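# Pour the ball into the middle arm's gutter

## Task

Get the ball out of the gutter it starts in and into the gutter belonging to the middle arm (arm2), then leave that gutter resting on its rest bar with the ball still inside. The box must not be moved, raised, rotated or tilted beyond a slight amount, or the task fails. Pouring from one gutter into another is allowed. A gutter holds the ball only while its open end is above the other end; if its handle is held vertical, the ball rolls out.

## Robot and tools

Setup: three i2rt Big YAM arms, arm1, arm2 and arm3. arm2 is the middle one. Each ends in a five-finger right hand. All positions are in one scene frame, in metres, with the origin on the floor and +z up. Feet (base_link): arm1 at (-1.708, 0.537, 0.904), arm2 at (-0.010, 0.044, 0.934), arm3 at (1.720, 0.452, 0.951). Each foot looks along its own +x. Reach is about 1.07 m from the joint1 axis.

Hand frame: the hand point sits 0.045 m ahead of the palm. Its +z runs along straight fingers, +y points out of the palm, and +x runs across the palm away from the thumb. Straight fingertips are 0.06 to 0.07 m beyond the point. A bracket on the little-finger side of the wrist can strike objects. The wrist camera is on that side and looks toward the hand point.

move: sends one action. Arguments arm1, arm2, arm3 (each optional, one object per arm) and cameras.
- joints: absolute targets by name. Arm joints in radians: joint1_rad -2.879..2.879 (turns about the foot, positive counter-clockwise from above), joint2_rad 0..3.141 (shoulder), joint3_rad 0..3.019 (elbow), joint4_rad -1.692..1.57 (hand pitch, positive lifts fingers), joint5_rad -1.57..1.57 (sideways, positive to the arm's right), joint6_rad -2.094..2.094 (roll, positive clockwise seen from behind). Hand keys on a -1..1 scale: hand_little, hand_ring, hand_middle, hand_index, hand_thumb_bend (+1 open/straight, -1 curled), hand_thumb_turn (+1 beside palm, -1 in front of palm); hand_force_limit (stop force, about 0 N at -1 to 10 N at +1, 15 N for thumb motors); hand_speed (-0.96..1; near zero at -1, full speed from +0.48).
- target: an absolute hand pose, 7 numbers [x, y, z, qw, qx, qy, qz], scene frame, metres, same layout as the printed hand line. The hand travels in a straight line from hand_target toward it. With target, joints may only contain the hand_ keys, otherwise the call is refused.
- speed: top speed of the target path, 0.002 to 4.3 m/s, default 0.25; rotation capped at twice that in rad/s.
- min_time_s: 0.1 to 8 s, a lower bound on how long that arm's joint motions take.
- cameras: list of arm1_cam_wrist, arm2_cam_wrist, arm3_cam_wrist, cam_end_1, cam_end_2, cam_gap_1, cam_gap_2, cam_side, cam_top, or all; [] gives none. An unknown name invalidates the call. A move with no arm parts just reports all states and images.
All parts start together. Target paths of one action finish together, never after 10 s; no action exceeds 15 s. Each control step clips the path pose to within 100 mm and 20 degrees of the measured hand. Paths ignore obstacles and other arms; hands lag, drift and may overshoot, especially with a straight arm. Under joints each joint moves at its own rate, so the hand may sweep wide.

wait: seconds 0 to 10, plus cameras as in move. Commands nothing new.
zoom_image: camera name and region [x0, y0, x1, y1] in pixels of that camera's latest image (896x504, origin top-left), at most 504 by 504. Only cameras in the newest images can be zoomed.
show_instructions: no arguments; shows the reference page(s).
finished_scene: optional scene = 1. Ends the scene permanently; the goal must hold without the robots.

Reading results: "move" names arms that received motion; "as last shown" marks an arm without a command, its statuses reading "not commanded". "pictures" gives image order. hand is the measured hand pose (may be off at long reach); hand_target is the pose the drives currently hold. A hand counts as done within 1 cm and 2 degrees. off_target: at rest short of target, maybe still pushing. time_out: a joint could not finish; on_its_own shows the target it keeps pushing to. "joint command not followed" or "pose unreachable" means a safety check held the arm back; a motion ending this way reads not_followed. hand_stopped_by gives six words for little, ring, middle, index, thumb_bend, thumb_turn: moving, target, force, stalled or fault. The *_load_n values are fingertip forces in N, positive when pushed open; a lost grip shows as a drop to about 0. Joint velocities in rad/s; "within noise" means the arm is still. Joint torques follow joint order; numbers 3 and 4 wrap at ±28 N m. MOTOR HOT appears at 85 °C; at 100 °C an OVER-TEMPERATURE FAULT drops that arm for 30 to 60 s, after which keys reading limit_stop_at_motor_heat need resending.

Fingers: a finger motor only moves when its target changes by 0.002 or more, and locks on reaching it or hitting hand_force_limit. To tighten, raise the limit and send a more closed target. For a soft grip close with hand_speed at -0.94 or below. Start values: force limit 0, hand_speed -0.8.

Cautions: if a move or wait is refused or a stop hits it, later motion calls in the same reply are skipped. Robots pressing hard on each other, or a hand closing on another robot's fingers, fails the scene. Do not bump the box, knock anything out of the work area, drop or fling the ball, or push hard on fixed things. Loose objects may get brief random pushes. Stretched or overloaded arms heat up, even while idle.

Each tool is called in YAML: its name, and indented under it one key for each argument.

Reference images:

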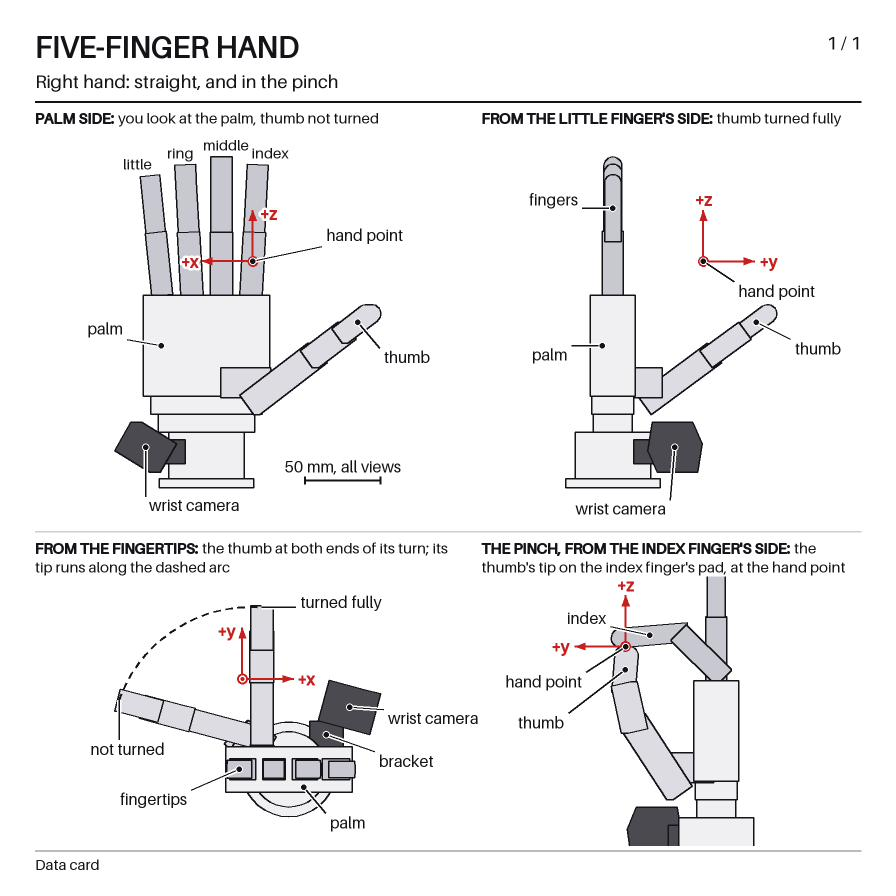

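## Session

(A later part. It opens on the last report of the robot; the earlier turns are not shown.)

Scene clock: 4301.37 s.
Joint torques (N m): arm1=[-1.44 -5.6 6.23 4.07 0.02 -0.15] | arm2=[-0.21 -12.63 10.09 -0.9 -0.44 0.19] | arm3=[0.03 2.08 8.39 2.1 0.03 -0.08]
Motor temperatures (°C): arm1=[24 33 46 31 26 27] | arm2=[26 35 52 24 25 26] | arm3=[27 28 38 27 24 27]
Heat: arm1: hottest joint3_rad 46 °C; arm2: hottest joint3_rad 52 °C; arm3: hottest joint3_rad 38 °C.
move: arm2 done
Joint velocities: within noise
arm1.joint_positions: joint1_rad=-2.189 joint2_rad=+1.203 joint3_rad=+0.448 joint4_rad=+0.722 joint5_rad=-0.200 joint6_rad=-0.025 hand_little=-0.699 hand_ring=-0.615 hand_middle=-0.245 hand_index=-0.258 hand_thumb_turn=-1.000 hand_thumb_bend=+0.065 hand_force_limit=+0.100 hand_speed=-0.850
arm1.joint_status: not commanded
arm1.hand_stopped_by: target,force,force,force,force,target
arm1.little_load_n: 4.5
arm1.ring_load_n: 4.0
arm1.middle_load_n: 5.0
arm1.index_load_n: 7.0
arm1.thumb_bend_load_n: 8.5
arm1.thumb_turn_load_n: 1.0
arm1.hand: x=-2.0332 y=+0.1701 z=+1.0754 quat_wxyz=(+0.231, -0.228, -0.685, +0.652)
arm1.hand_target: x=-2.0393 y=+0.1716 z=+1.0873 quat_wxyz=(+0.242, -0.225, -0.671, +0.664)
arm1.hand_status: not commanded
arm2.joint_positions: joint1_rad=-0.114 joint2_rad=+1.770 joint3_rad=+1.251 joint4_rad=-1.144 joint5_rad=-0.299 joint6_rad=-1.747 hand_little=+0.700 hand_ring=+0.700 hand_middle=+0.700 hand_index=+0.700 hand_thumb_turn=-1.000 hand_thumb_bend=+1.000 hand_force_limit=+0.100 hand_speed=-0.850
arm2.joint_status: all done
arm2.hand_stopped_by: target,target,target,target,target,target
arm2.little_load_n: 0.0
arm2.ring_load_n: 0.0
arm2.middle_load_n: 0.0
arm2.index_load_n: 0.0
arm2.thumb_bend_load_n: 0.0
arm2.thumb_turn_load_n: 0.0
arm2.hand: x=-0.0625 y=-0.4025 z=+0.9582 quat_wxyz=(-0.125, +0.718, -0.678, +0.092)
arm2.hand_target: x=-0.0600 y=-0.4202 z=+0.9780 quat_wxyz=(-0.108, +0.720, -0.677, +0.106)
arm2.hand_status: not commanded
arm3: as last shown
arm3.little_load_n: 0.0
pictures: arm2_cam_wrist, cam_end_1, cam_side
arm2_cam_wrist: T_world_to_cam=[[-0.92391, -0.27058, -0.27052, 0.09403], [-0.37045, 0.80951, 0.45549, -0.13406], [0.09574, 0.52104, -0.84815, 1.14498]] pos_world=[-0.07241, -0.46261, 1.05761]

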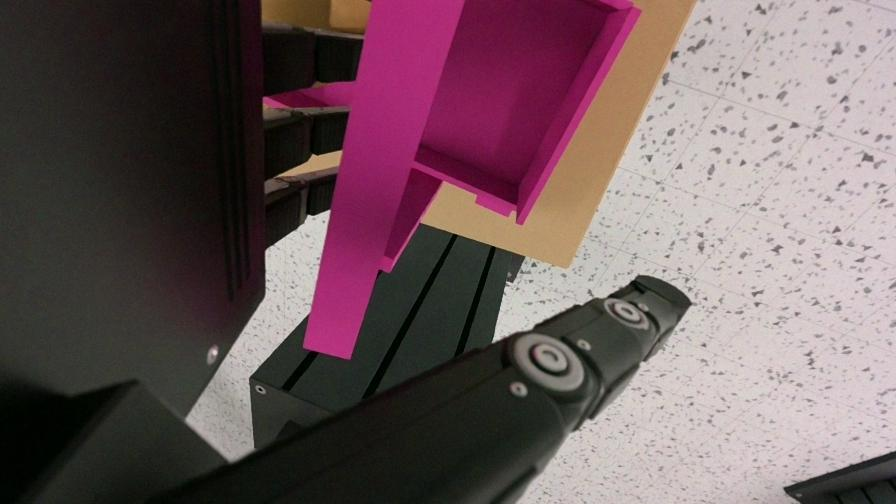

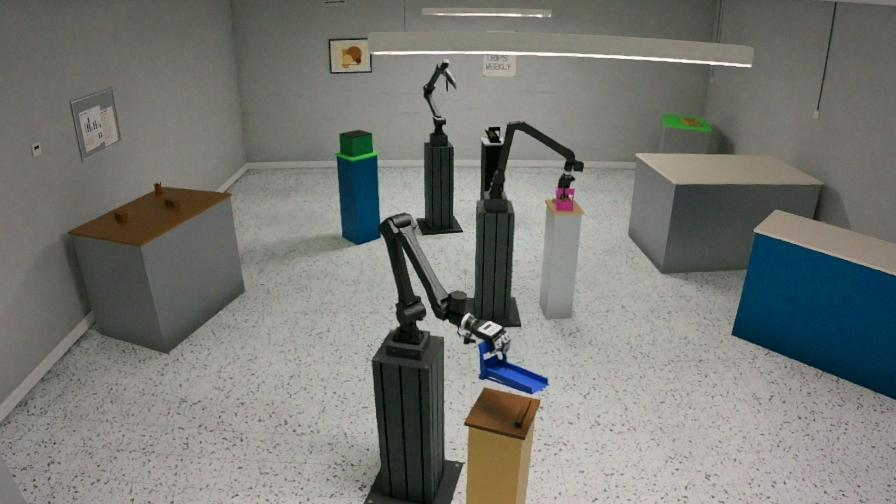

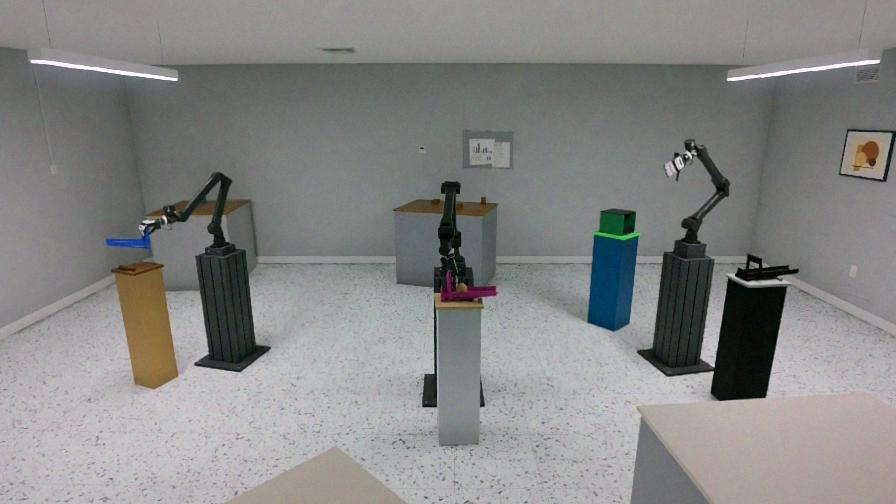

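move:
  arm2: {"target": [-0.060, -0.446, 0.982, -0.108, 0.7199, -0.6775, 0.106], "speed": 0.03}
  cameras: ["arm2_cam_wrist", "cam_side", "cam_end_1"]

zoom_image:
  camera: "cam_side"
  region: [430, 250, 510, 320]

zoom_image:
  camera: "cam_end_1"
  region: [540, 170, 600, 220]

Scene clock: 4328.90 s.
Joint torques (N m): arm1=[-2.37 -5.71 6.34 4.34 -0.03 -0.08] | arm2=[-0.15 -11.46 10.88 -0.84 -0.43 0.18] | arm3=[-0.26 1.61 8.7 2.22 0.06 -0.06]
Motor temperatures (°C): arm1=[24 33 46 31 26 27] | arm2=[26 34 50 24 25 26] | arm3=[27 28 38 27 24 27]
Heat: arm1: hottest joint3_rad 46 °C; arm2: hottest joint3_rad 50 °C; arm3: hottest joint3_rad 38 °C.
move: arm2 off_target
Joint velocities: within noise
arm1: as last shown
arm1.thumb_bend_load_n: 9.0
arm1.thumb_turn_load_n: 1.5
arm2.joint_positions: joint1_rad=-0.109 joint2_rad=+1.799 joint3_rad=+1.332 joint4_rad=-1.177 joint5_rad=-0.299 joint6_rad=-1.741 hand_little=+0.700 hand_ring=+0.700 hand_middle=+0.700 hand_index=+0.700 hand_thumb_turn=-1.000 hand_thumb_bend=+1.000 hand_force_limit=+0.100 hand_speed=-0.850
arm2.joint_status: not commanded
arm2.hand_stopped_by: target,target,target,target,target,target
arm2.little_load_n: 0.0
arm2.ring_load_n: 0.0
arm2.middle_load_n: -0.5
arm2.index_load_n: 0.0
arm2.thumb_bend_load_n: 0.0
arm2.thumb_turn_load_n: 0.0
arm2.hand: x=-0.0629 y=-0.4273 z=+0.9708 quat_wxyz=(-0.117, +0.719, -0.678, +0.097)
arm2.hand_target: x=-0.0600 y=-0.4453 z=+0.9821 quat_wxyz=(-0.108, +0.720, -0.677, +0.106)
arm2.hand_status: off_target (0.022 m and 1.5 deg from the pose sent, 0.050 m and 2.5 deg at the start)
arm3.joint_positions: joint1_rad=+0.242 joint2_rad=+0.635 joint3_rad=+1.359 joint4_rad=-1.149 joint5_rad=-0.046 joint6_rad=-1.300 hand_little=+1.000 hand_ring=+1.000 hand_middle=+1.000 hand_index=+1.000 hand_thumb_turn=+1.000 hand_thumb_bend=+1.000 hand_force_limit=+0.000 hand_speed=-0.800
arm3.joint_status: not commanded
arm3.hand_stopped_by: target,target,target,target,target,target
arm3.little_load_n: 0.0
arm3.ring_load_n: 0.0
arm3.middle_load_n: 0.0
arm3.index_load_n: 0.0
arm3.thumb_bend_load_n: 0.0
arm3.thumb_turn_load_n: 0.0
arm3.hand: x=+1.4583 y=+0.3654 z=+1.4599 quat_wxyz=(+0.501, +0.088, -0.837, +0.201)
arm3.hand_target: x=+1.4594 y=+0.3657 z=+1.4708 quat_wxyz=(+0.510, +0.088, -0.831, +0.204)
arm3.hand_status: not commanded
pictures: arm2_cam_wrist, cam_end_1, cam_side
arm2_cam_wrist: T_world_to_cam=[[-0.92486, -0.27431, -0.26343, 0.08177], [-0.36843, 0.81804, 0.44166, -0.10269], [0.09434, 0.50553, -0.85764, 1.17117]] pos_world=[-0.0727, -0.48563, 1.07133]

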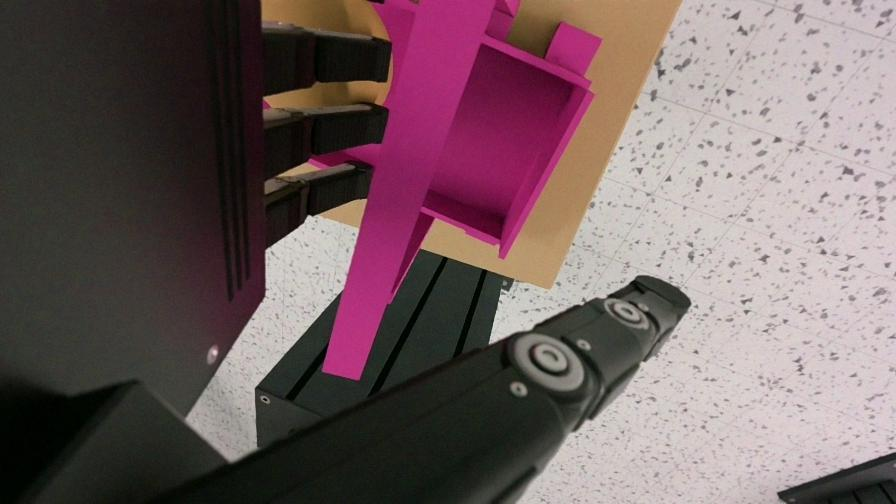

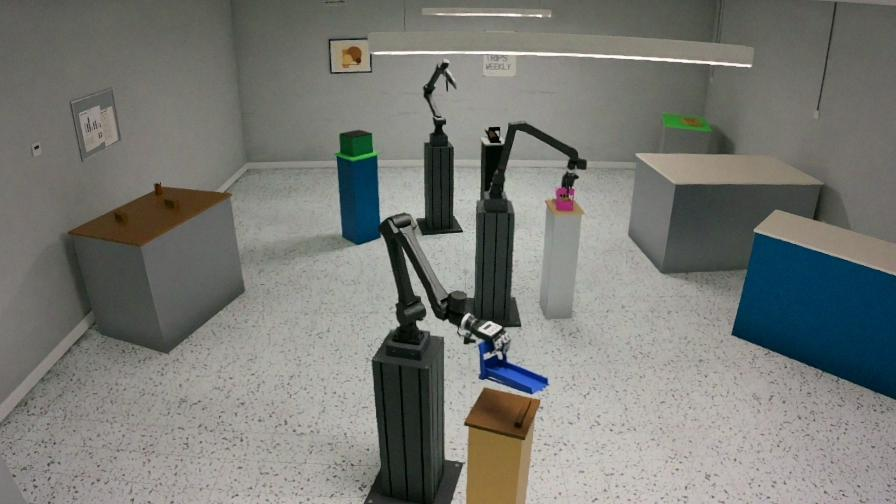

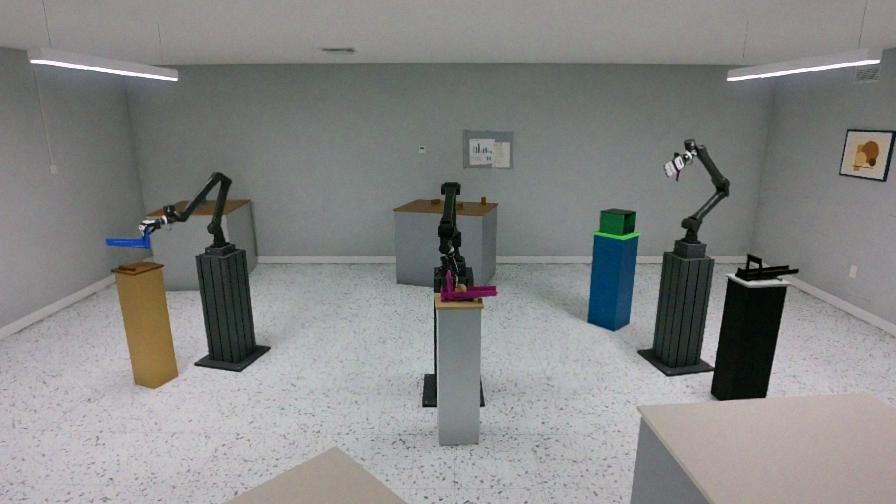

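Scaled by 6.300.

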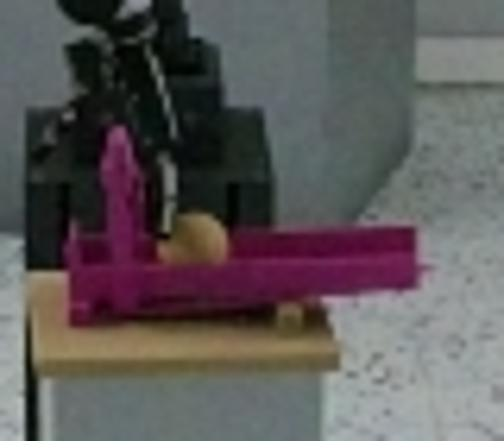

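Scaled by 8.400.

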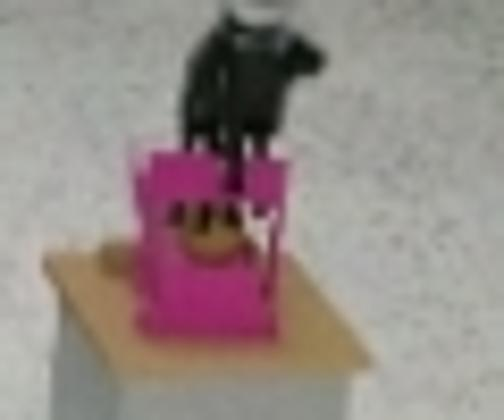

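move:
  cameras: ["cam_top", "cam_end_2", "cam_gap_2", "cam_gap_1"]

zoom_image:
  camera: "cam_top"
  region: [400, 220, 500, 300]

zoom_image:
  camera: "cam_end_2"
  region: [300, 130, 370, 200]

Scene clock: 4344.70 s.
Joint torques (N m): arm1=[-1.49 -5.13 6.52 4.55 -0.01 -0.07] | arm2=[-0.09 -11.4 10.89 -0.85 -0.43 0.19] | arm3=[0.03 1.79 8.55 2.15 0.06 0]
Motor temperatures (°C): arm1=[24 32 46 31 26 27] | arm2=[25 34 52 24 25 26] | arm3=[27 28 38 27 24 27]
Heat: arm1: hottest joint3_rad 46 °C; arm2: hottest joint3_rad 52 °C; arm3: hottest joint3_rad 38 °C.
Joint velocities: within noise
arm1.joint_positions: joint1_rad=-2.189 joint2_rad=+1.203 joint3_rad=+0.448 joint4_rad=+0.722 joint5_rad=-0.200 joint6_rad=-0.025 hand_little=-0.699 hand_ring=-0.615 hand_middle=-0.245 hand_index=-0.258 hand_thumb_turn=-1.000 hand_thumb_bend=+0.065 hand_force_limit=+0.100 hand_speed=-0.850
arm1.joint_status: not commanded
arm1.hand_stopped_by: target,force,force,force,force,target
arm1.little_load_n: 4.5
arm1.ring_load_n: 3.5
arm1.middle_load_n: 5.5
arm1.index_load_n: 7.0
arm1.thumb_bend_load_n: 9.0
arm1.thumb_turn_load_n: 1.0
arm1.hand: x=-2.0332 y=+0.1701 z=+1.0754 quat_wxyz=(+0.231, -0.228, -0.685, +0.652) (m; scene frame)
arm1.hand_target: x=-2.0393 y=+0.1716 z=+1.0873 quat_wxyz=(+0.242, -0.225, -0.671, +0.664) (m; scene frame)
arm1.hand_status: not commanded
arm2.joint_positions: joint1_rad=-0.109 joint2_rad=+1.799 joint3_rad=+1.332 joint4_rad=-1.177 joint5_rad=-0.299 joint6_rad=-1.741 hand_little=+0.700 hand_ring=+0.700 hand_middle=+0.700 hand_index=+0.700 hand_thumb_turn=-1.000 hand_thumb_bend=+1.000 hand_force_limit=+0.100 hand_speed=-0.850
arm2.joint_status: not commanded
arm2.hand_stopped_by: target,target,target,target,target,target
arm2.little_load_n: 0.0
arm2.ring_load_n: 0.0
arm2.middle_load_n: 0.0
arm2.index_load_n: 0.0
arm2.thumb_bend_load_n: 0.0
arm2.thumb_turn_load_n: 0.0
arm2.hand: x=-0.0629 y=-0.4273 z=+0.9708 quat_wxyz=(-0.117, +0.719, -0.678, +0.097) (m; scene frame)
arm2.hand_target: x=-0.0600 y=-0.4453 z=+0.9821 quat_wxyz=(-0.108, +0.720, -0.677, +0.106) (m; scene frame)
arm2.hand_status: off_target (0.022 m and 1.5 deg from the pose sent, 0.050 m and 2.5 deg at the start)
arm3.joint_positions: joint1_rad=+0.242 joint2_rad=+0.635 joint3_rad=+1.359 joint4_rad=-1.149 joint5_rad=-0.046 joint6_rad=-1.300 hand_little=+1.000 hand_ring=+1.000 hand_middle=+1.000 hand_index=+1.000 hand_thumb_turn=+1.000 hand_thumb_bend=+1.000 hand_force_limit=+0.000 hand_speed=-0.800
arm3.joint_status: not commanded
arm3.hand_stopped_by: target,target,target,target,target,target
arm3.little_load_n: 0.0
arm3.ring_load_n: 0.0
arm3.middle_load_n: 0.0
arm3.index_load_n: 0.0
arm3.thumb_bend_load_n: 0.0
arm3.thumb_turn_load_n: 0.0
arm3.hand: x=+1.4583 y=+0.3654 z=+1.4599 quat_wxyz=(+0.501, +0.088, -0.837, +0.201) (m; scene frame)
arm3.hand_target: x=+1.4594 y=+0.3657 z=+1.4708 quat_wxyz=(+0.510, +0.088, -0.831, +0.204) (m; scene frame)
arm3.hand_status: not commanded
pictures: cam_end_2, cam_gap_1, cam_gap_2, cam_top

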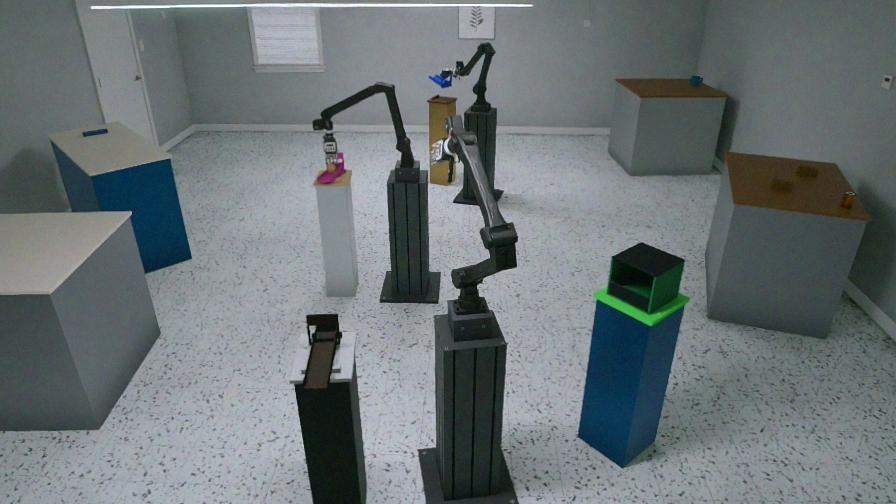

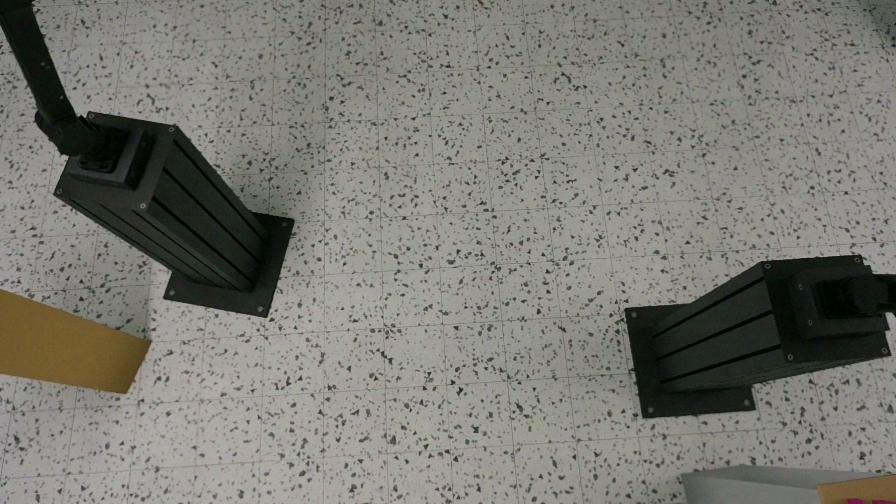

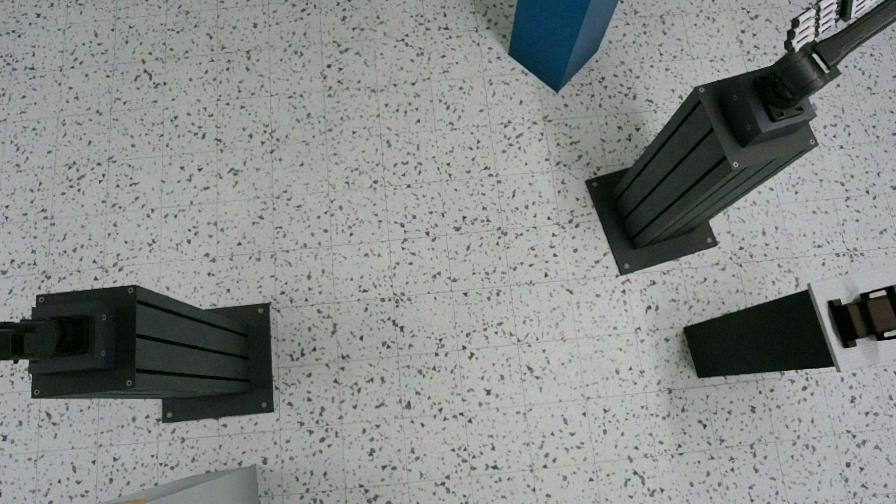

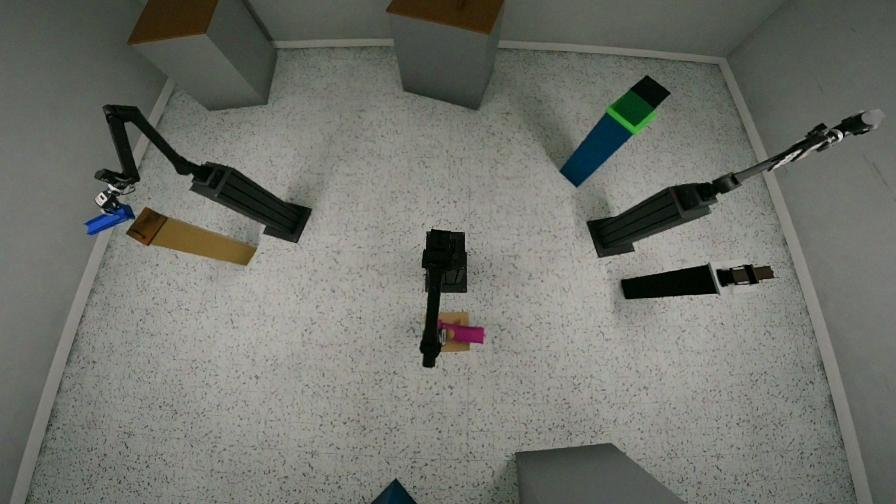

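Scaled by 5.040.

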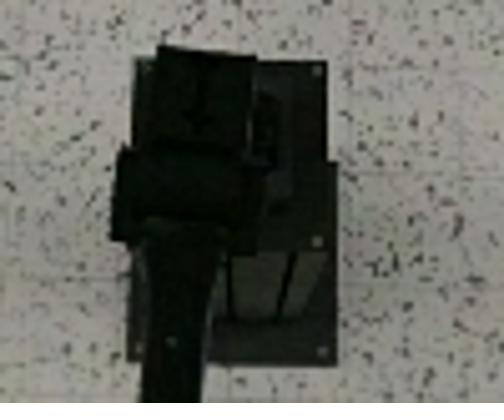

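Scaled by 7.200.

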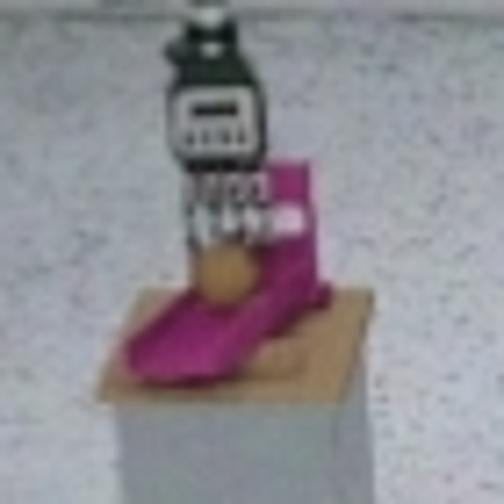

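zoom_image:
  camera: "cam_top"
  region: [410, 295, 500, 375]

Scaled by 5.600.

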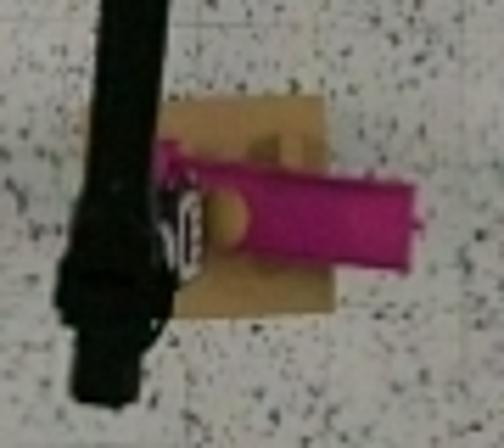

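move:
  arm2: {"target": [-0.060, -0.462, 0.976, -0.108, 0.7199, -0.6775, 0.106], "speed": 0.03}
  cameras: ["arm2_cam_wrist", "cam_top", "cam_end_2"]

zoom_image:
  camera: "cam_top"
  region: [410, 295, 500, 375]

zoom_image:
  camera: "cam_end_2"
  region: [300, 130, 370, 200]

Scene clock: 4380.60 s.
Joint torques (N m): arm1=[-0.85 -5.01 6.28 4.31 -0.01 -0.09] | arm2=[0.03 -11.81 10.71 -0.85 -0.43 0.19] | arm3=[0.44 1.32 8.66 2 0.05 -0.02]
Motor temperatures (°C): arm1=[24 32 46 31 26 27] | arm2=[25 33 53 24 25 26] | arm3=[27 28 38 27 24 27]
Heat: arm1: hottest joint3_rad 46 °C; arm2: hottest joint3_rad 53 °C; arm3: hottest joint3_rad 38 °C.
move: arm2 off_target
Joint velocities: arm1=[-0.005 -0.015 0.007 0.007 -0.154 -0.007] | arm2=[within noise] | arm3=[within noise]
arm1, arm3: as last shown
arm1.middle_load_n: 5.0
arm1.thumb_bend_load_n: 8.5
arm1.thumb_turn_load_n: 1.5
arm2.joint_positions: joint1_rad=-0.109 joint2_rad=+1.840 joint3_rad=+1.382 joint4_rad=-1.179 joint5_rad=-0.299 joint6_rad=-1.738 hand_little=+0.700 hand_ring=+0.700 hand_middle=+0.700 hand_index=+0.700 hand_thumb_turn=-1.000 hand_thumb_bend=+1.000 hand_force_limit=+0.100 hand_speed=-0.850
arm2.joint_status: not commanded
arm2.hand_stopped_by: target,target,target,target,target,target
arm2.little_load_n: 0.0
arm2.ring_load_n: 0.0
arm2.middle_load_n: -0.5
arm2.index_load_n: 0.0
arm2.thumb_bend_load_n: 0.0
arm2.thumb_turn_load_n: 0.0
arm2.hand: x=-0.0645 y=-0.4451 z=+0.9672 quat_wxyz=(-0.115, +0.719, -0.678, +0.099)
arm2.hand_target: x=-0.0600 y=-0.4614 z=+0.9762 quat_wxyz=(-0.108, +0.720, -0.677, +0.106)
arm2.hand_status: off_target (0.020 m and 1.1 deg from the pose sent, 0.035 m and 1.5 deg at the start)
pictures: arm2_cam_wrist, cam_end_2, cam_top
arm2_cam_wrist: T_world_to_cam=[[-0.92579, -0.27354, -0.26095, 0.07242], [-0.36593, 0.82174, 0.43685, -0.08067], [0.09494, 0.49992, -0.86085, 1.17779]] pos_world=[-0.0743, -0.5027, 1.06804]

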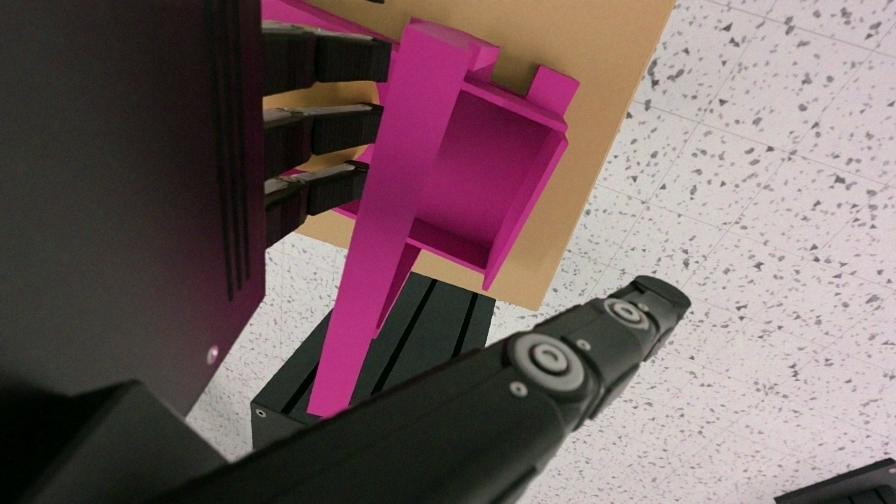

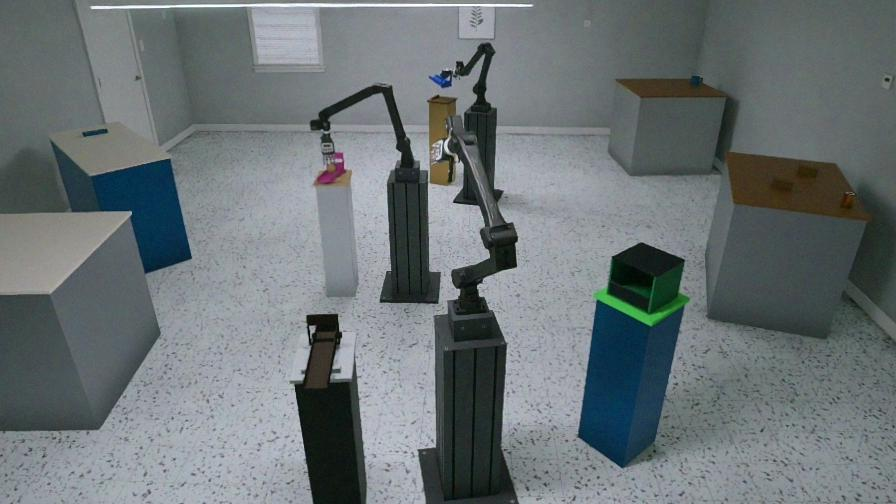

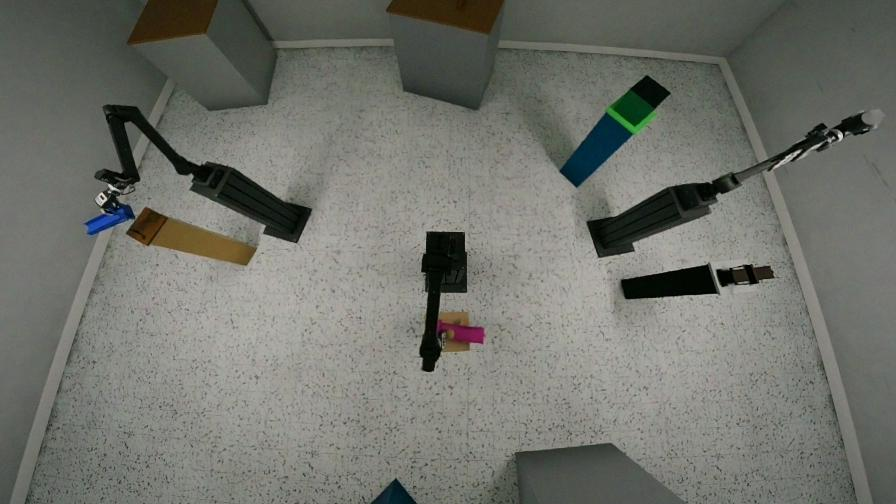

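Scaled by 5.600.

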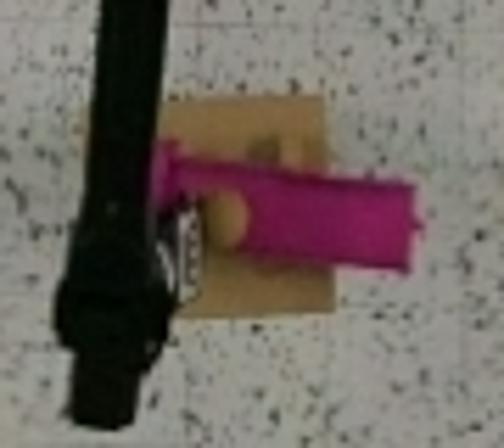

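Scaled by 7.200.

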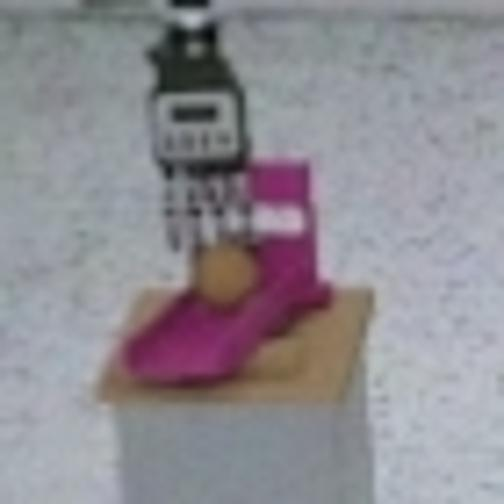

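move:
  arm2: {"target": [-0.068, -0.466, 1.03, -0.108, 0.7199, -0.6775, 0.106], "speed": 0.05}
  cameras: ["arm2_cam_wrist", "cam_top", "cam_end_2", "cam_side"]

zoom_image:
  camera: "cam_side"
  region: [430, 250, 510, 320]

zoom_image:
  camera: "cam_end_2"
  region: [300, 130, 370, 200]

Scene clock: 4432.27 s.
Joint torques (N m): arm1=[-1.67 -5.89 6.46 4.26 0.01 -0.05] | arm2=[-1.26 -14.04 11.19 -0.9 -0.38 0.03] | arm3=[0.44 2.02 8.64 2.11 -0.01 -0.08]
Motor temperatures (°C): arm1=[24 32 45 31 26 27] | arm2=[25 34 53 24 25 26] | arm3=[27 28 38 27 24 27]
Heat: arm1: hottest joint3_rad 45 °C; arm2: hottest joint3_rad 53 °C; arm3: hottest joint3_rad 38 °C.
move: arm2 off_target
Joint velocities: within noise
arm1, arm3: as last shown
arm1.little_load_n: 5.0
arm1.ring_load_n: 4.0
arm1.thumb_bend_load_n: 9.0
arm2.joint_positions: joint1_rad=-0.109 joint2_rad=+1.832 joint3_rad=+1.476 joint4_rad=-1.318 joint5_rad=-0.299 joint6_rad=-1.738 hand_little=+0.700 hand_ring=+0.700 hand_middle=+0.700 hand_index=+0.700 hand_thumb_turn=-1.000 hand_thumb_bend=+1.000 hand_force_limit=+0.100 hand_speed=-0.850
arm2.joint_status: not commanded
arm2.hand_stopped_by: target,target,target,target,target,target
arm2.little_load_n: 0.0
arm2.ring_load_n: 0.0
arm2.middle_load_n: 0.0
arm2.index_load_n: 0.0
arm2.thumb_bend_load_n: 0.0
arm2.thumb_turn_load_n: 0.0
arm2.hand: x=-0.0645 y=-0.4471 z=+1.0056 quat_wxyz=(-0.130, +0.716, -0.680, +0.088)
arm2.hand_target: x=-0.0680 y=-0.4649 z=+1.0302 quat_wxyz=(-0.108, +0.720, -0.678, +0.106)
arm2.hand_status: off_target (0.031 m and 3.3 deg from the pose sent, 0.066 m and 1.1 deg at the start)
pictures: arm2_cam_wrist, cam_end_2, cam_side, cam_top
arm2_cam_wrist: T_world_to_cam=[[-0.92464, -0.26374, -0.27474, 0.10018], [-0.368, 0.80445, 0.4663, -0.13333], [0.09803, 0.53226, -0.84088, 1.20647]] pos_world=[-0.07472, -0.50848, 1.1042]

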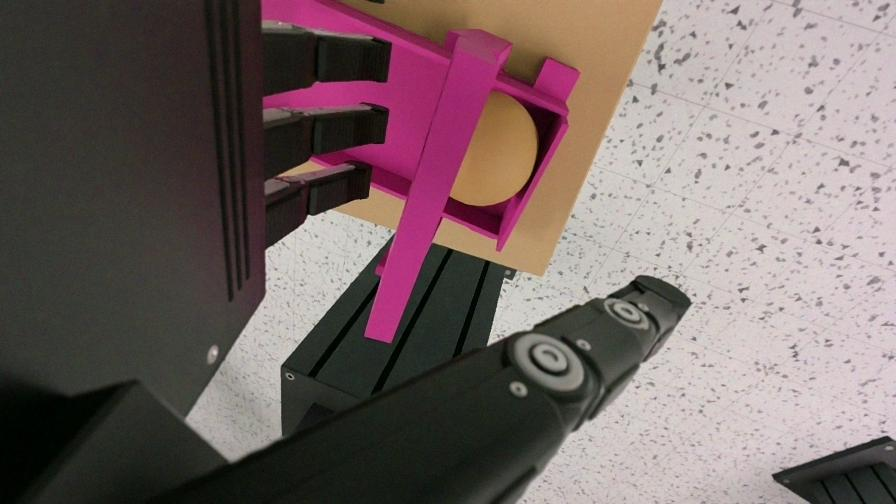

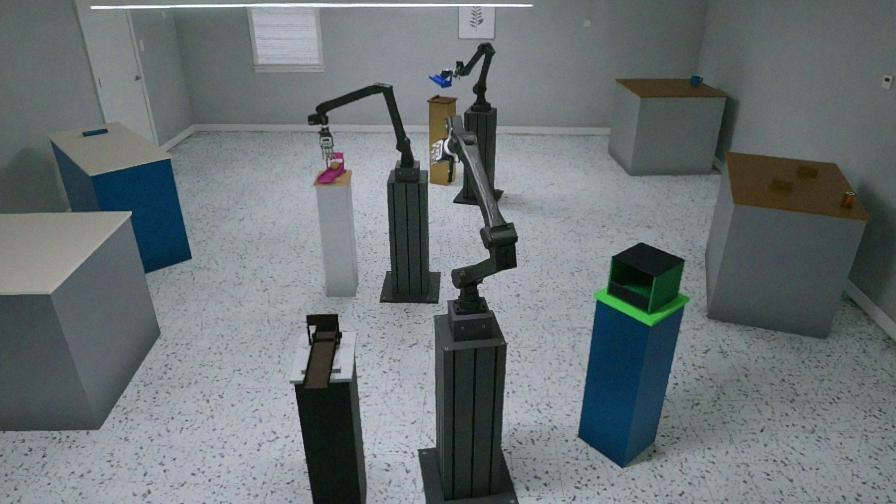

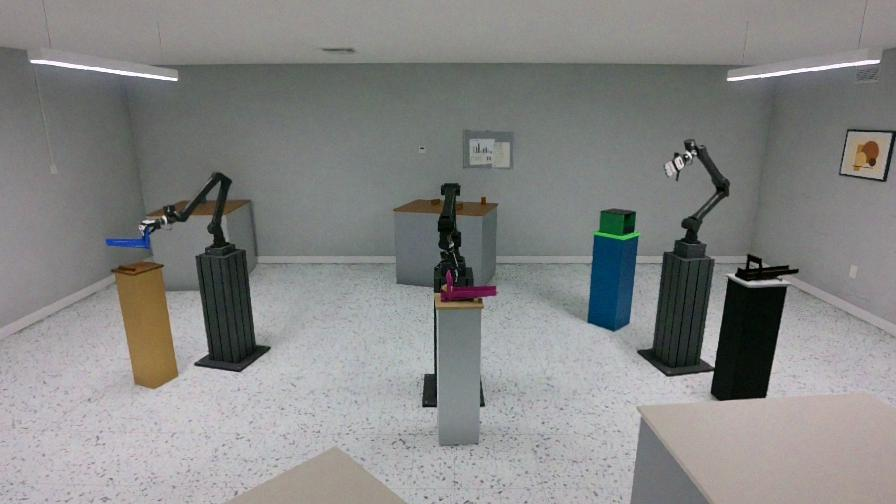

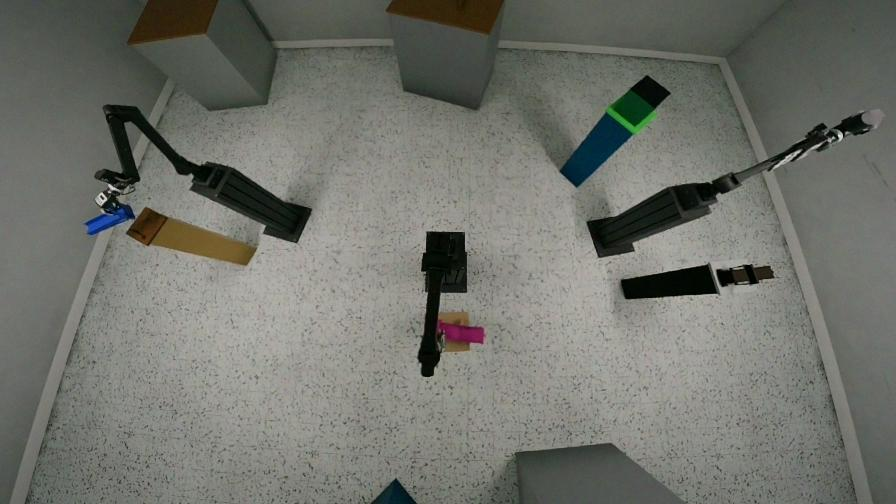

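Scaled by 6.300.

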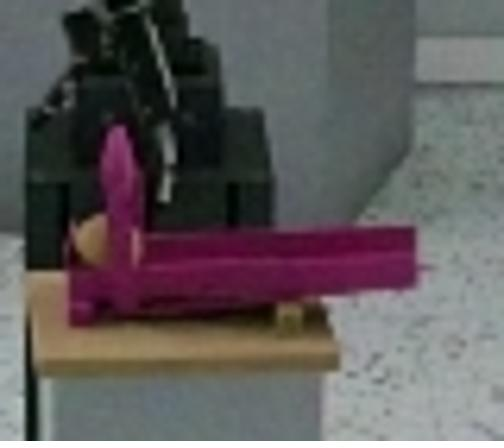

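Scaled by 7.200.

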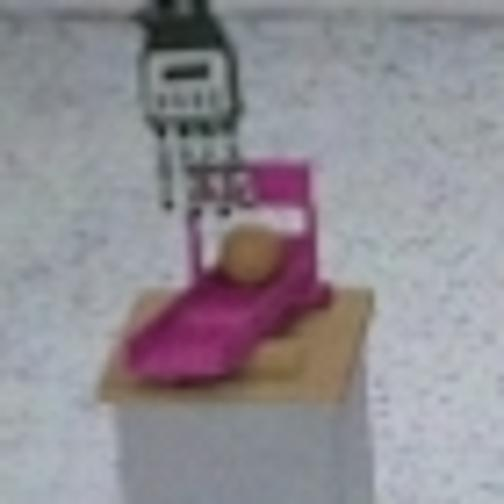

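move:
  arm2: {"target": [-0.072, -0.466, 1.12, -0.108, 0.7199, -0.6775, 0.106], "speed": 0.06}
  cameras: ["arm2_cam_wrist", "cam_end_1"]

zoom_image:
  camera: "cam_end_1"
  region: [530, 150, 600, 220]

Scene clock: 4441.47 s.
Joint torques (N m): arm1=[-0.85 -5.19 6.31 4.31 -0.03 -0.03] | arm2=[-1.44 -13.98 11.85 -0.94 -0.34 -0.06] | arm3=[-0.26 0.91 8.5 2.19 0.07 0]
Motor temperatures (°C): arm1=[24 32 45 31 26 27] | arm2=[25 34 52 24 25 26] | arm3=[27 28 38 27 24 27]
Heat: arm1: hottest joint3_rad 45 °C; arm2: hottest joint3_rad 52 °C; arm3: hottest joint3_rad 38 °C.
move: arm2 off_target
Joint velocities: within noise
arm1, arm3: as last shown
arm1.ring_load_n: 3.5
arm1.middle_load_n: 5.5
arm1.index_load_n: 6.5
arm2.joint_positions: joint1_rad=-0.112 joint2_rad=+1.791 joint3_rad=+1.655 joint4_rad=-1.543 joint5_rad=-0.299 joint6_rad=-1.738 hand_little=+0.700 hand_ring=+0.700 hand_middle=+0.700 hand_index=+0.700 hand_thumb_turn=-1.000 hand_thumb_bend=+1.000 hand_force_limit=+0.100 hand_speed=-0.850
arm2.joint_status: not commanded
arm2.hand_stopped_by: target,target,target,target,target,target
arm2.little_load_n: 0.0
arm2.ring_load_n: 0.0
arm2.middle_load_n: 0.0
arm2.index_load_n: 0.0
arm2.thumb_bend_load_n: 0.0
arm2.thumb_turn_load_n: 0.0
arm2.hand: x=-0.0666 y=-0.4514 z=+1.0940 quat_wxyz=(-0.131, +0.715, -0.681, +0.087)
arm2.hand_target: x=-0.0719 y=-0.4647 z=+1.1200 quat_wxyz=(-0.108, +0.720, -0.678, +0.106)
arm2.hand_status: off_target (0.030 m and 3.5 deg from the pose sent, 0.116 m and 3.3 deg at the start)
arm3.thumb_turn_load_n: 0.5
arm2_cam_wrist: T_world_to_cam=[[-0.92543, -0.25939, -0.27623, 0.12495], [-0.36542, 0.80376, 0.46951, -0.17546], [0.10023, 0.53544, -0.83861, 1.28236]] pos_world=[-0.07702, -0.51319, 1.19229]

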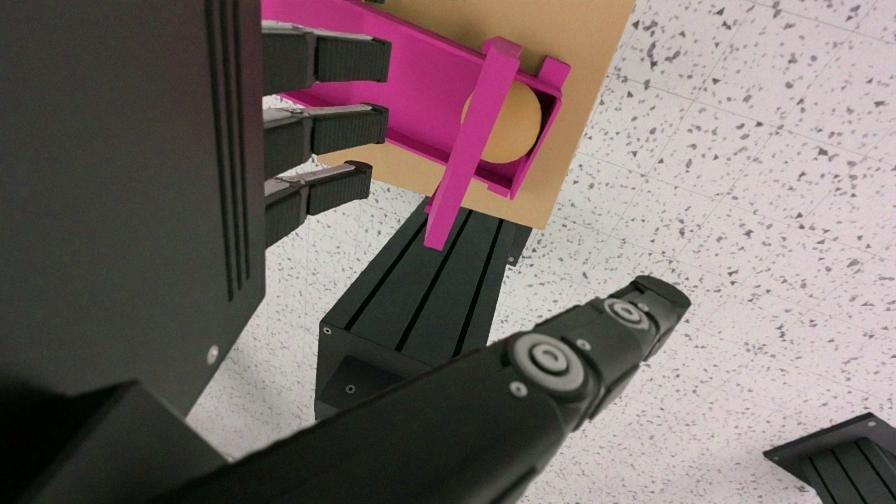

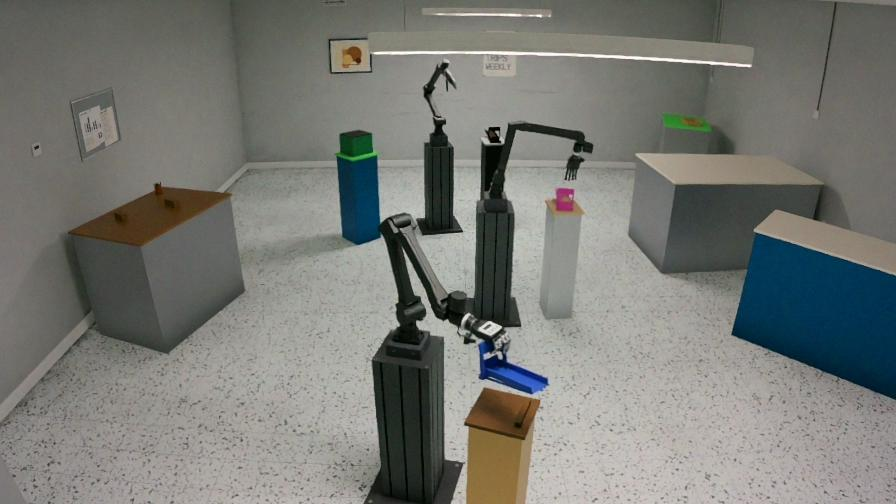

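Scaled by 7.200.

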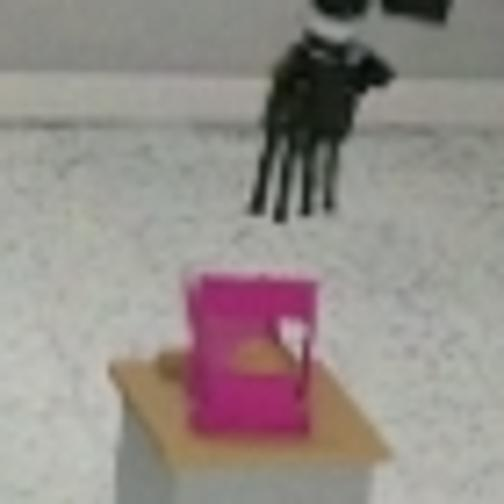

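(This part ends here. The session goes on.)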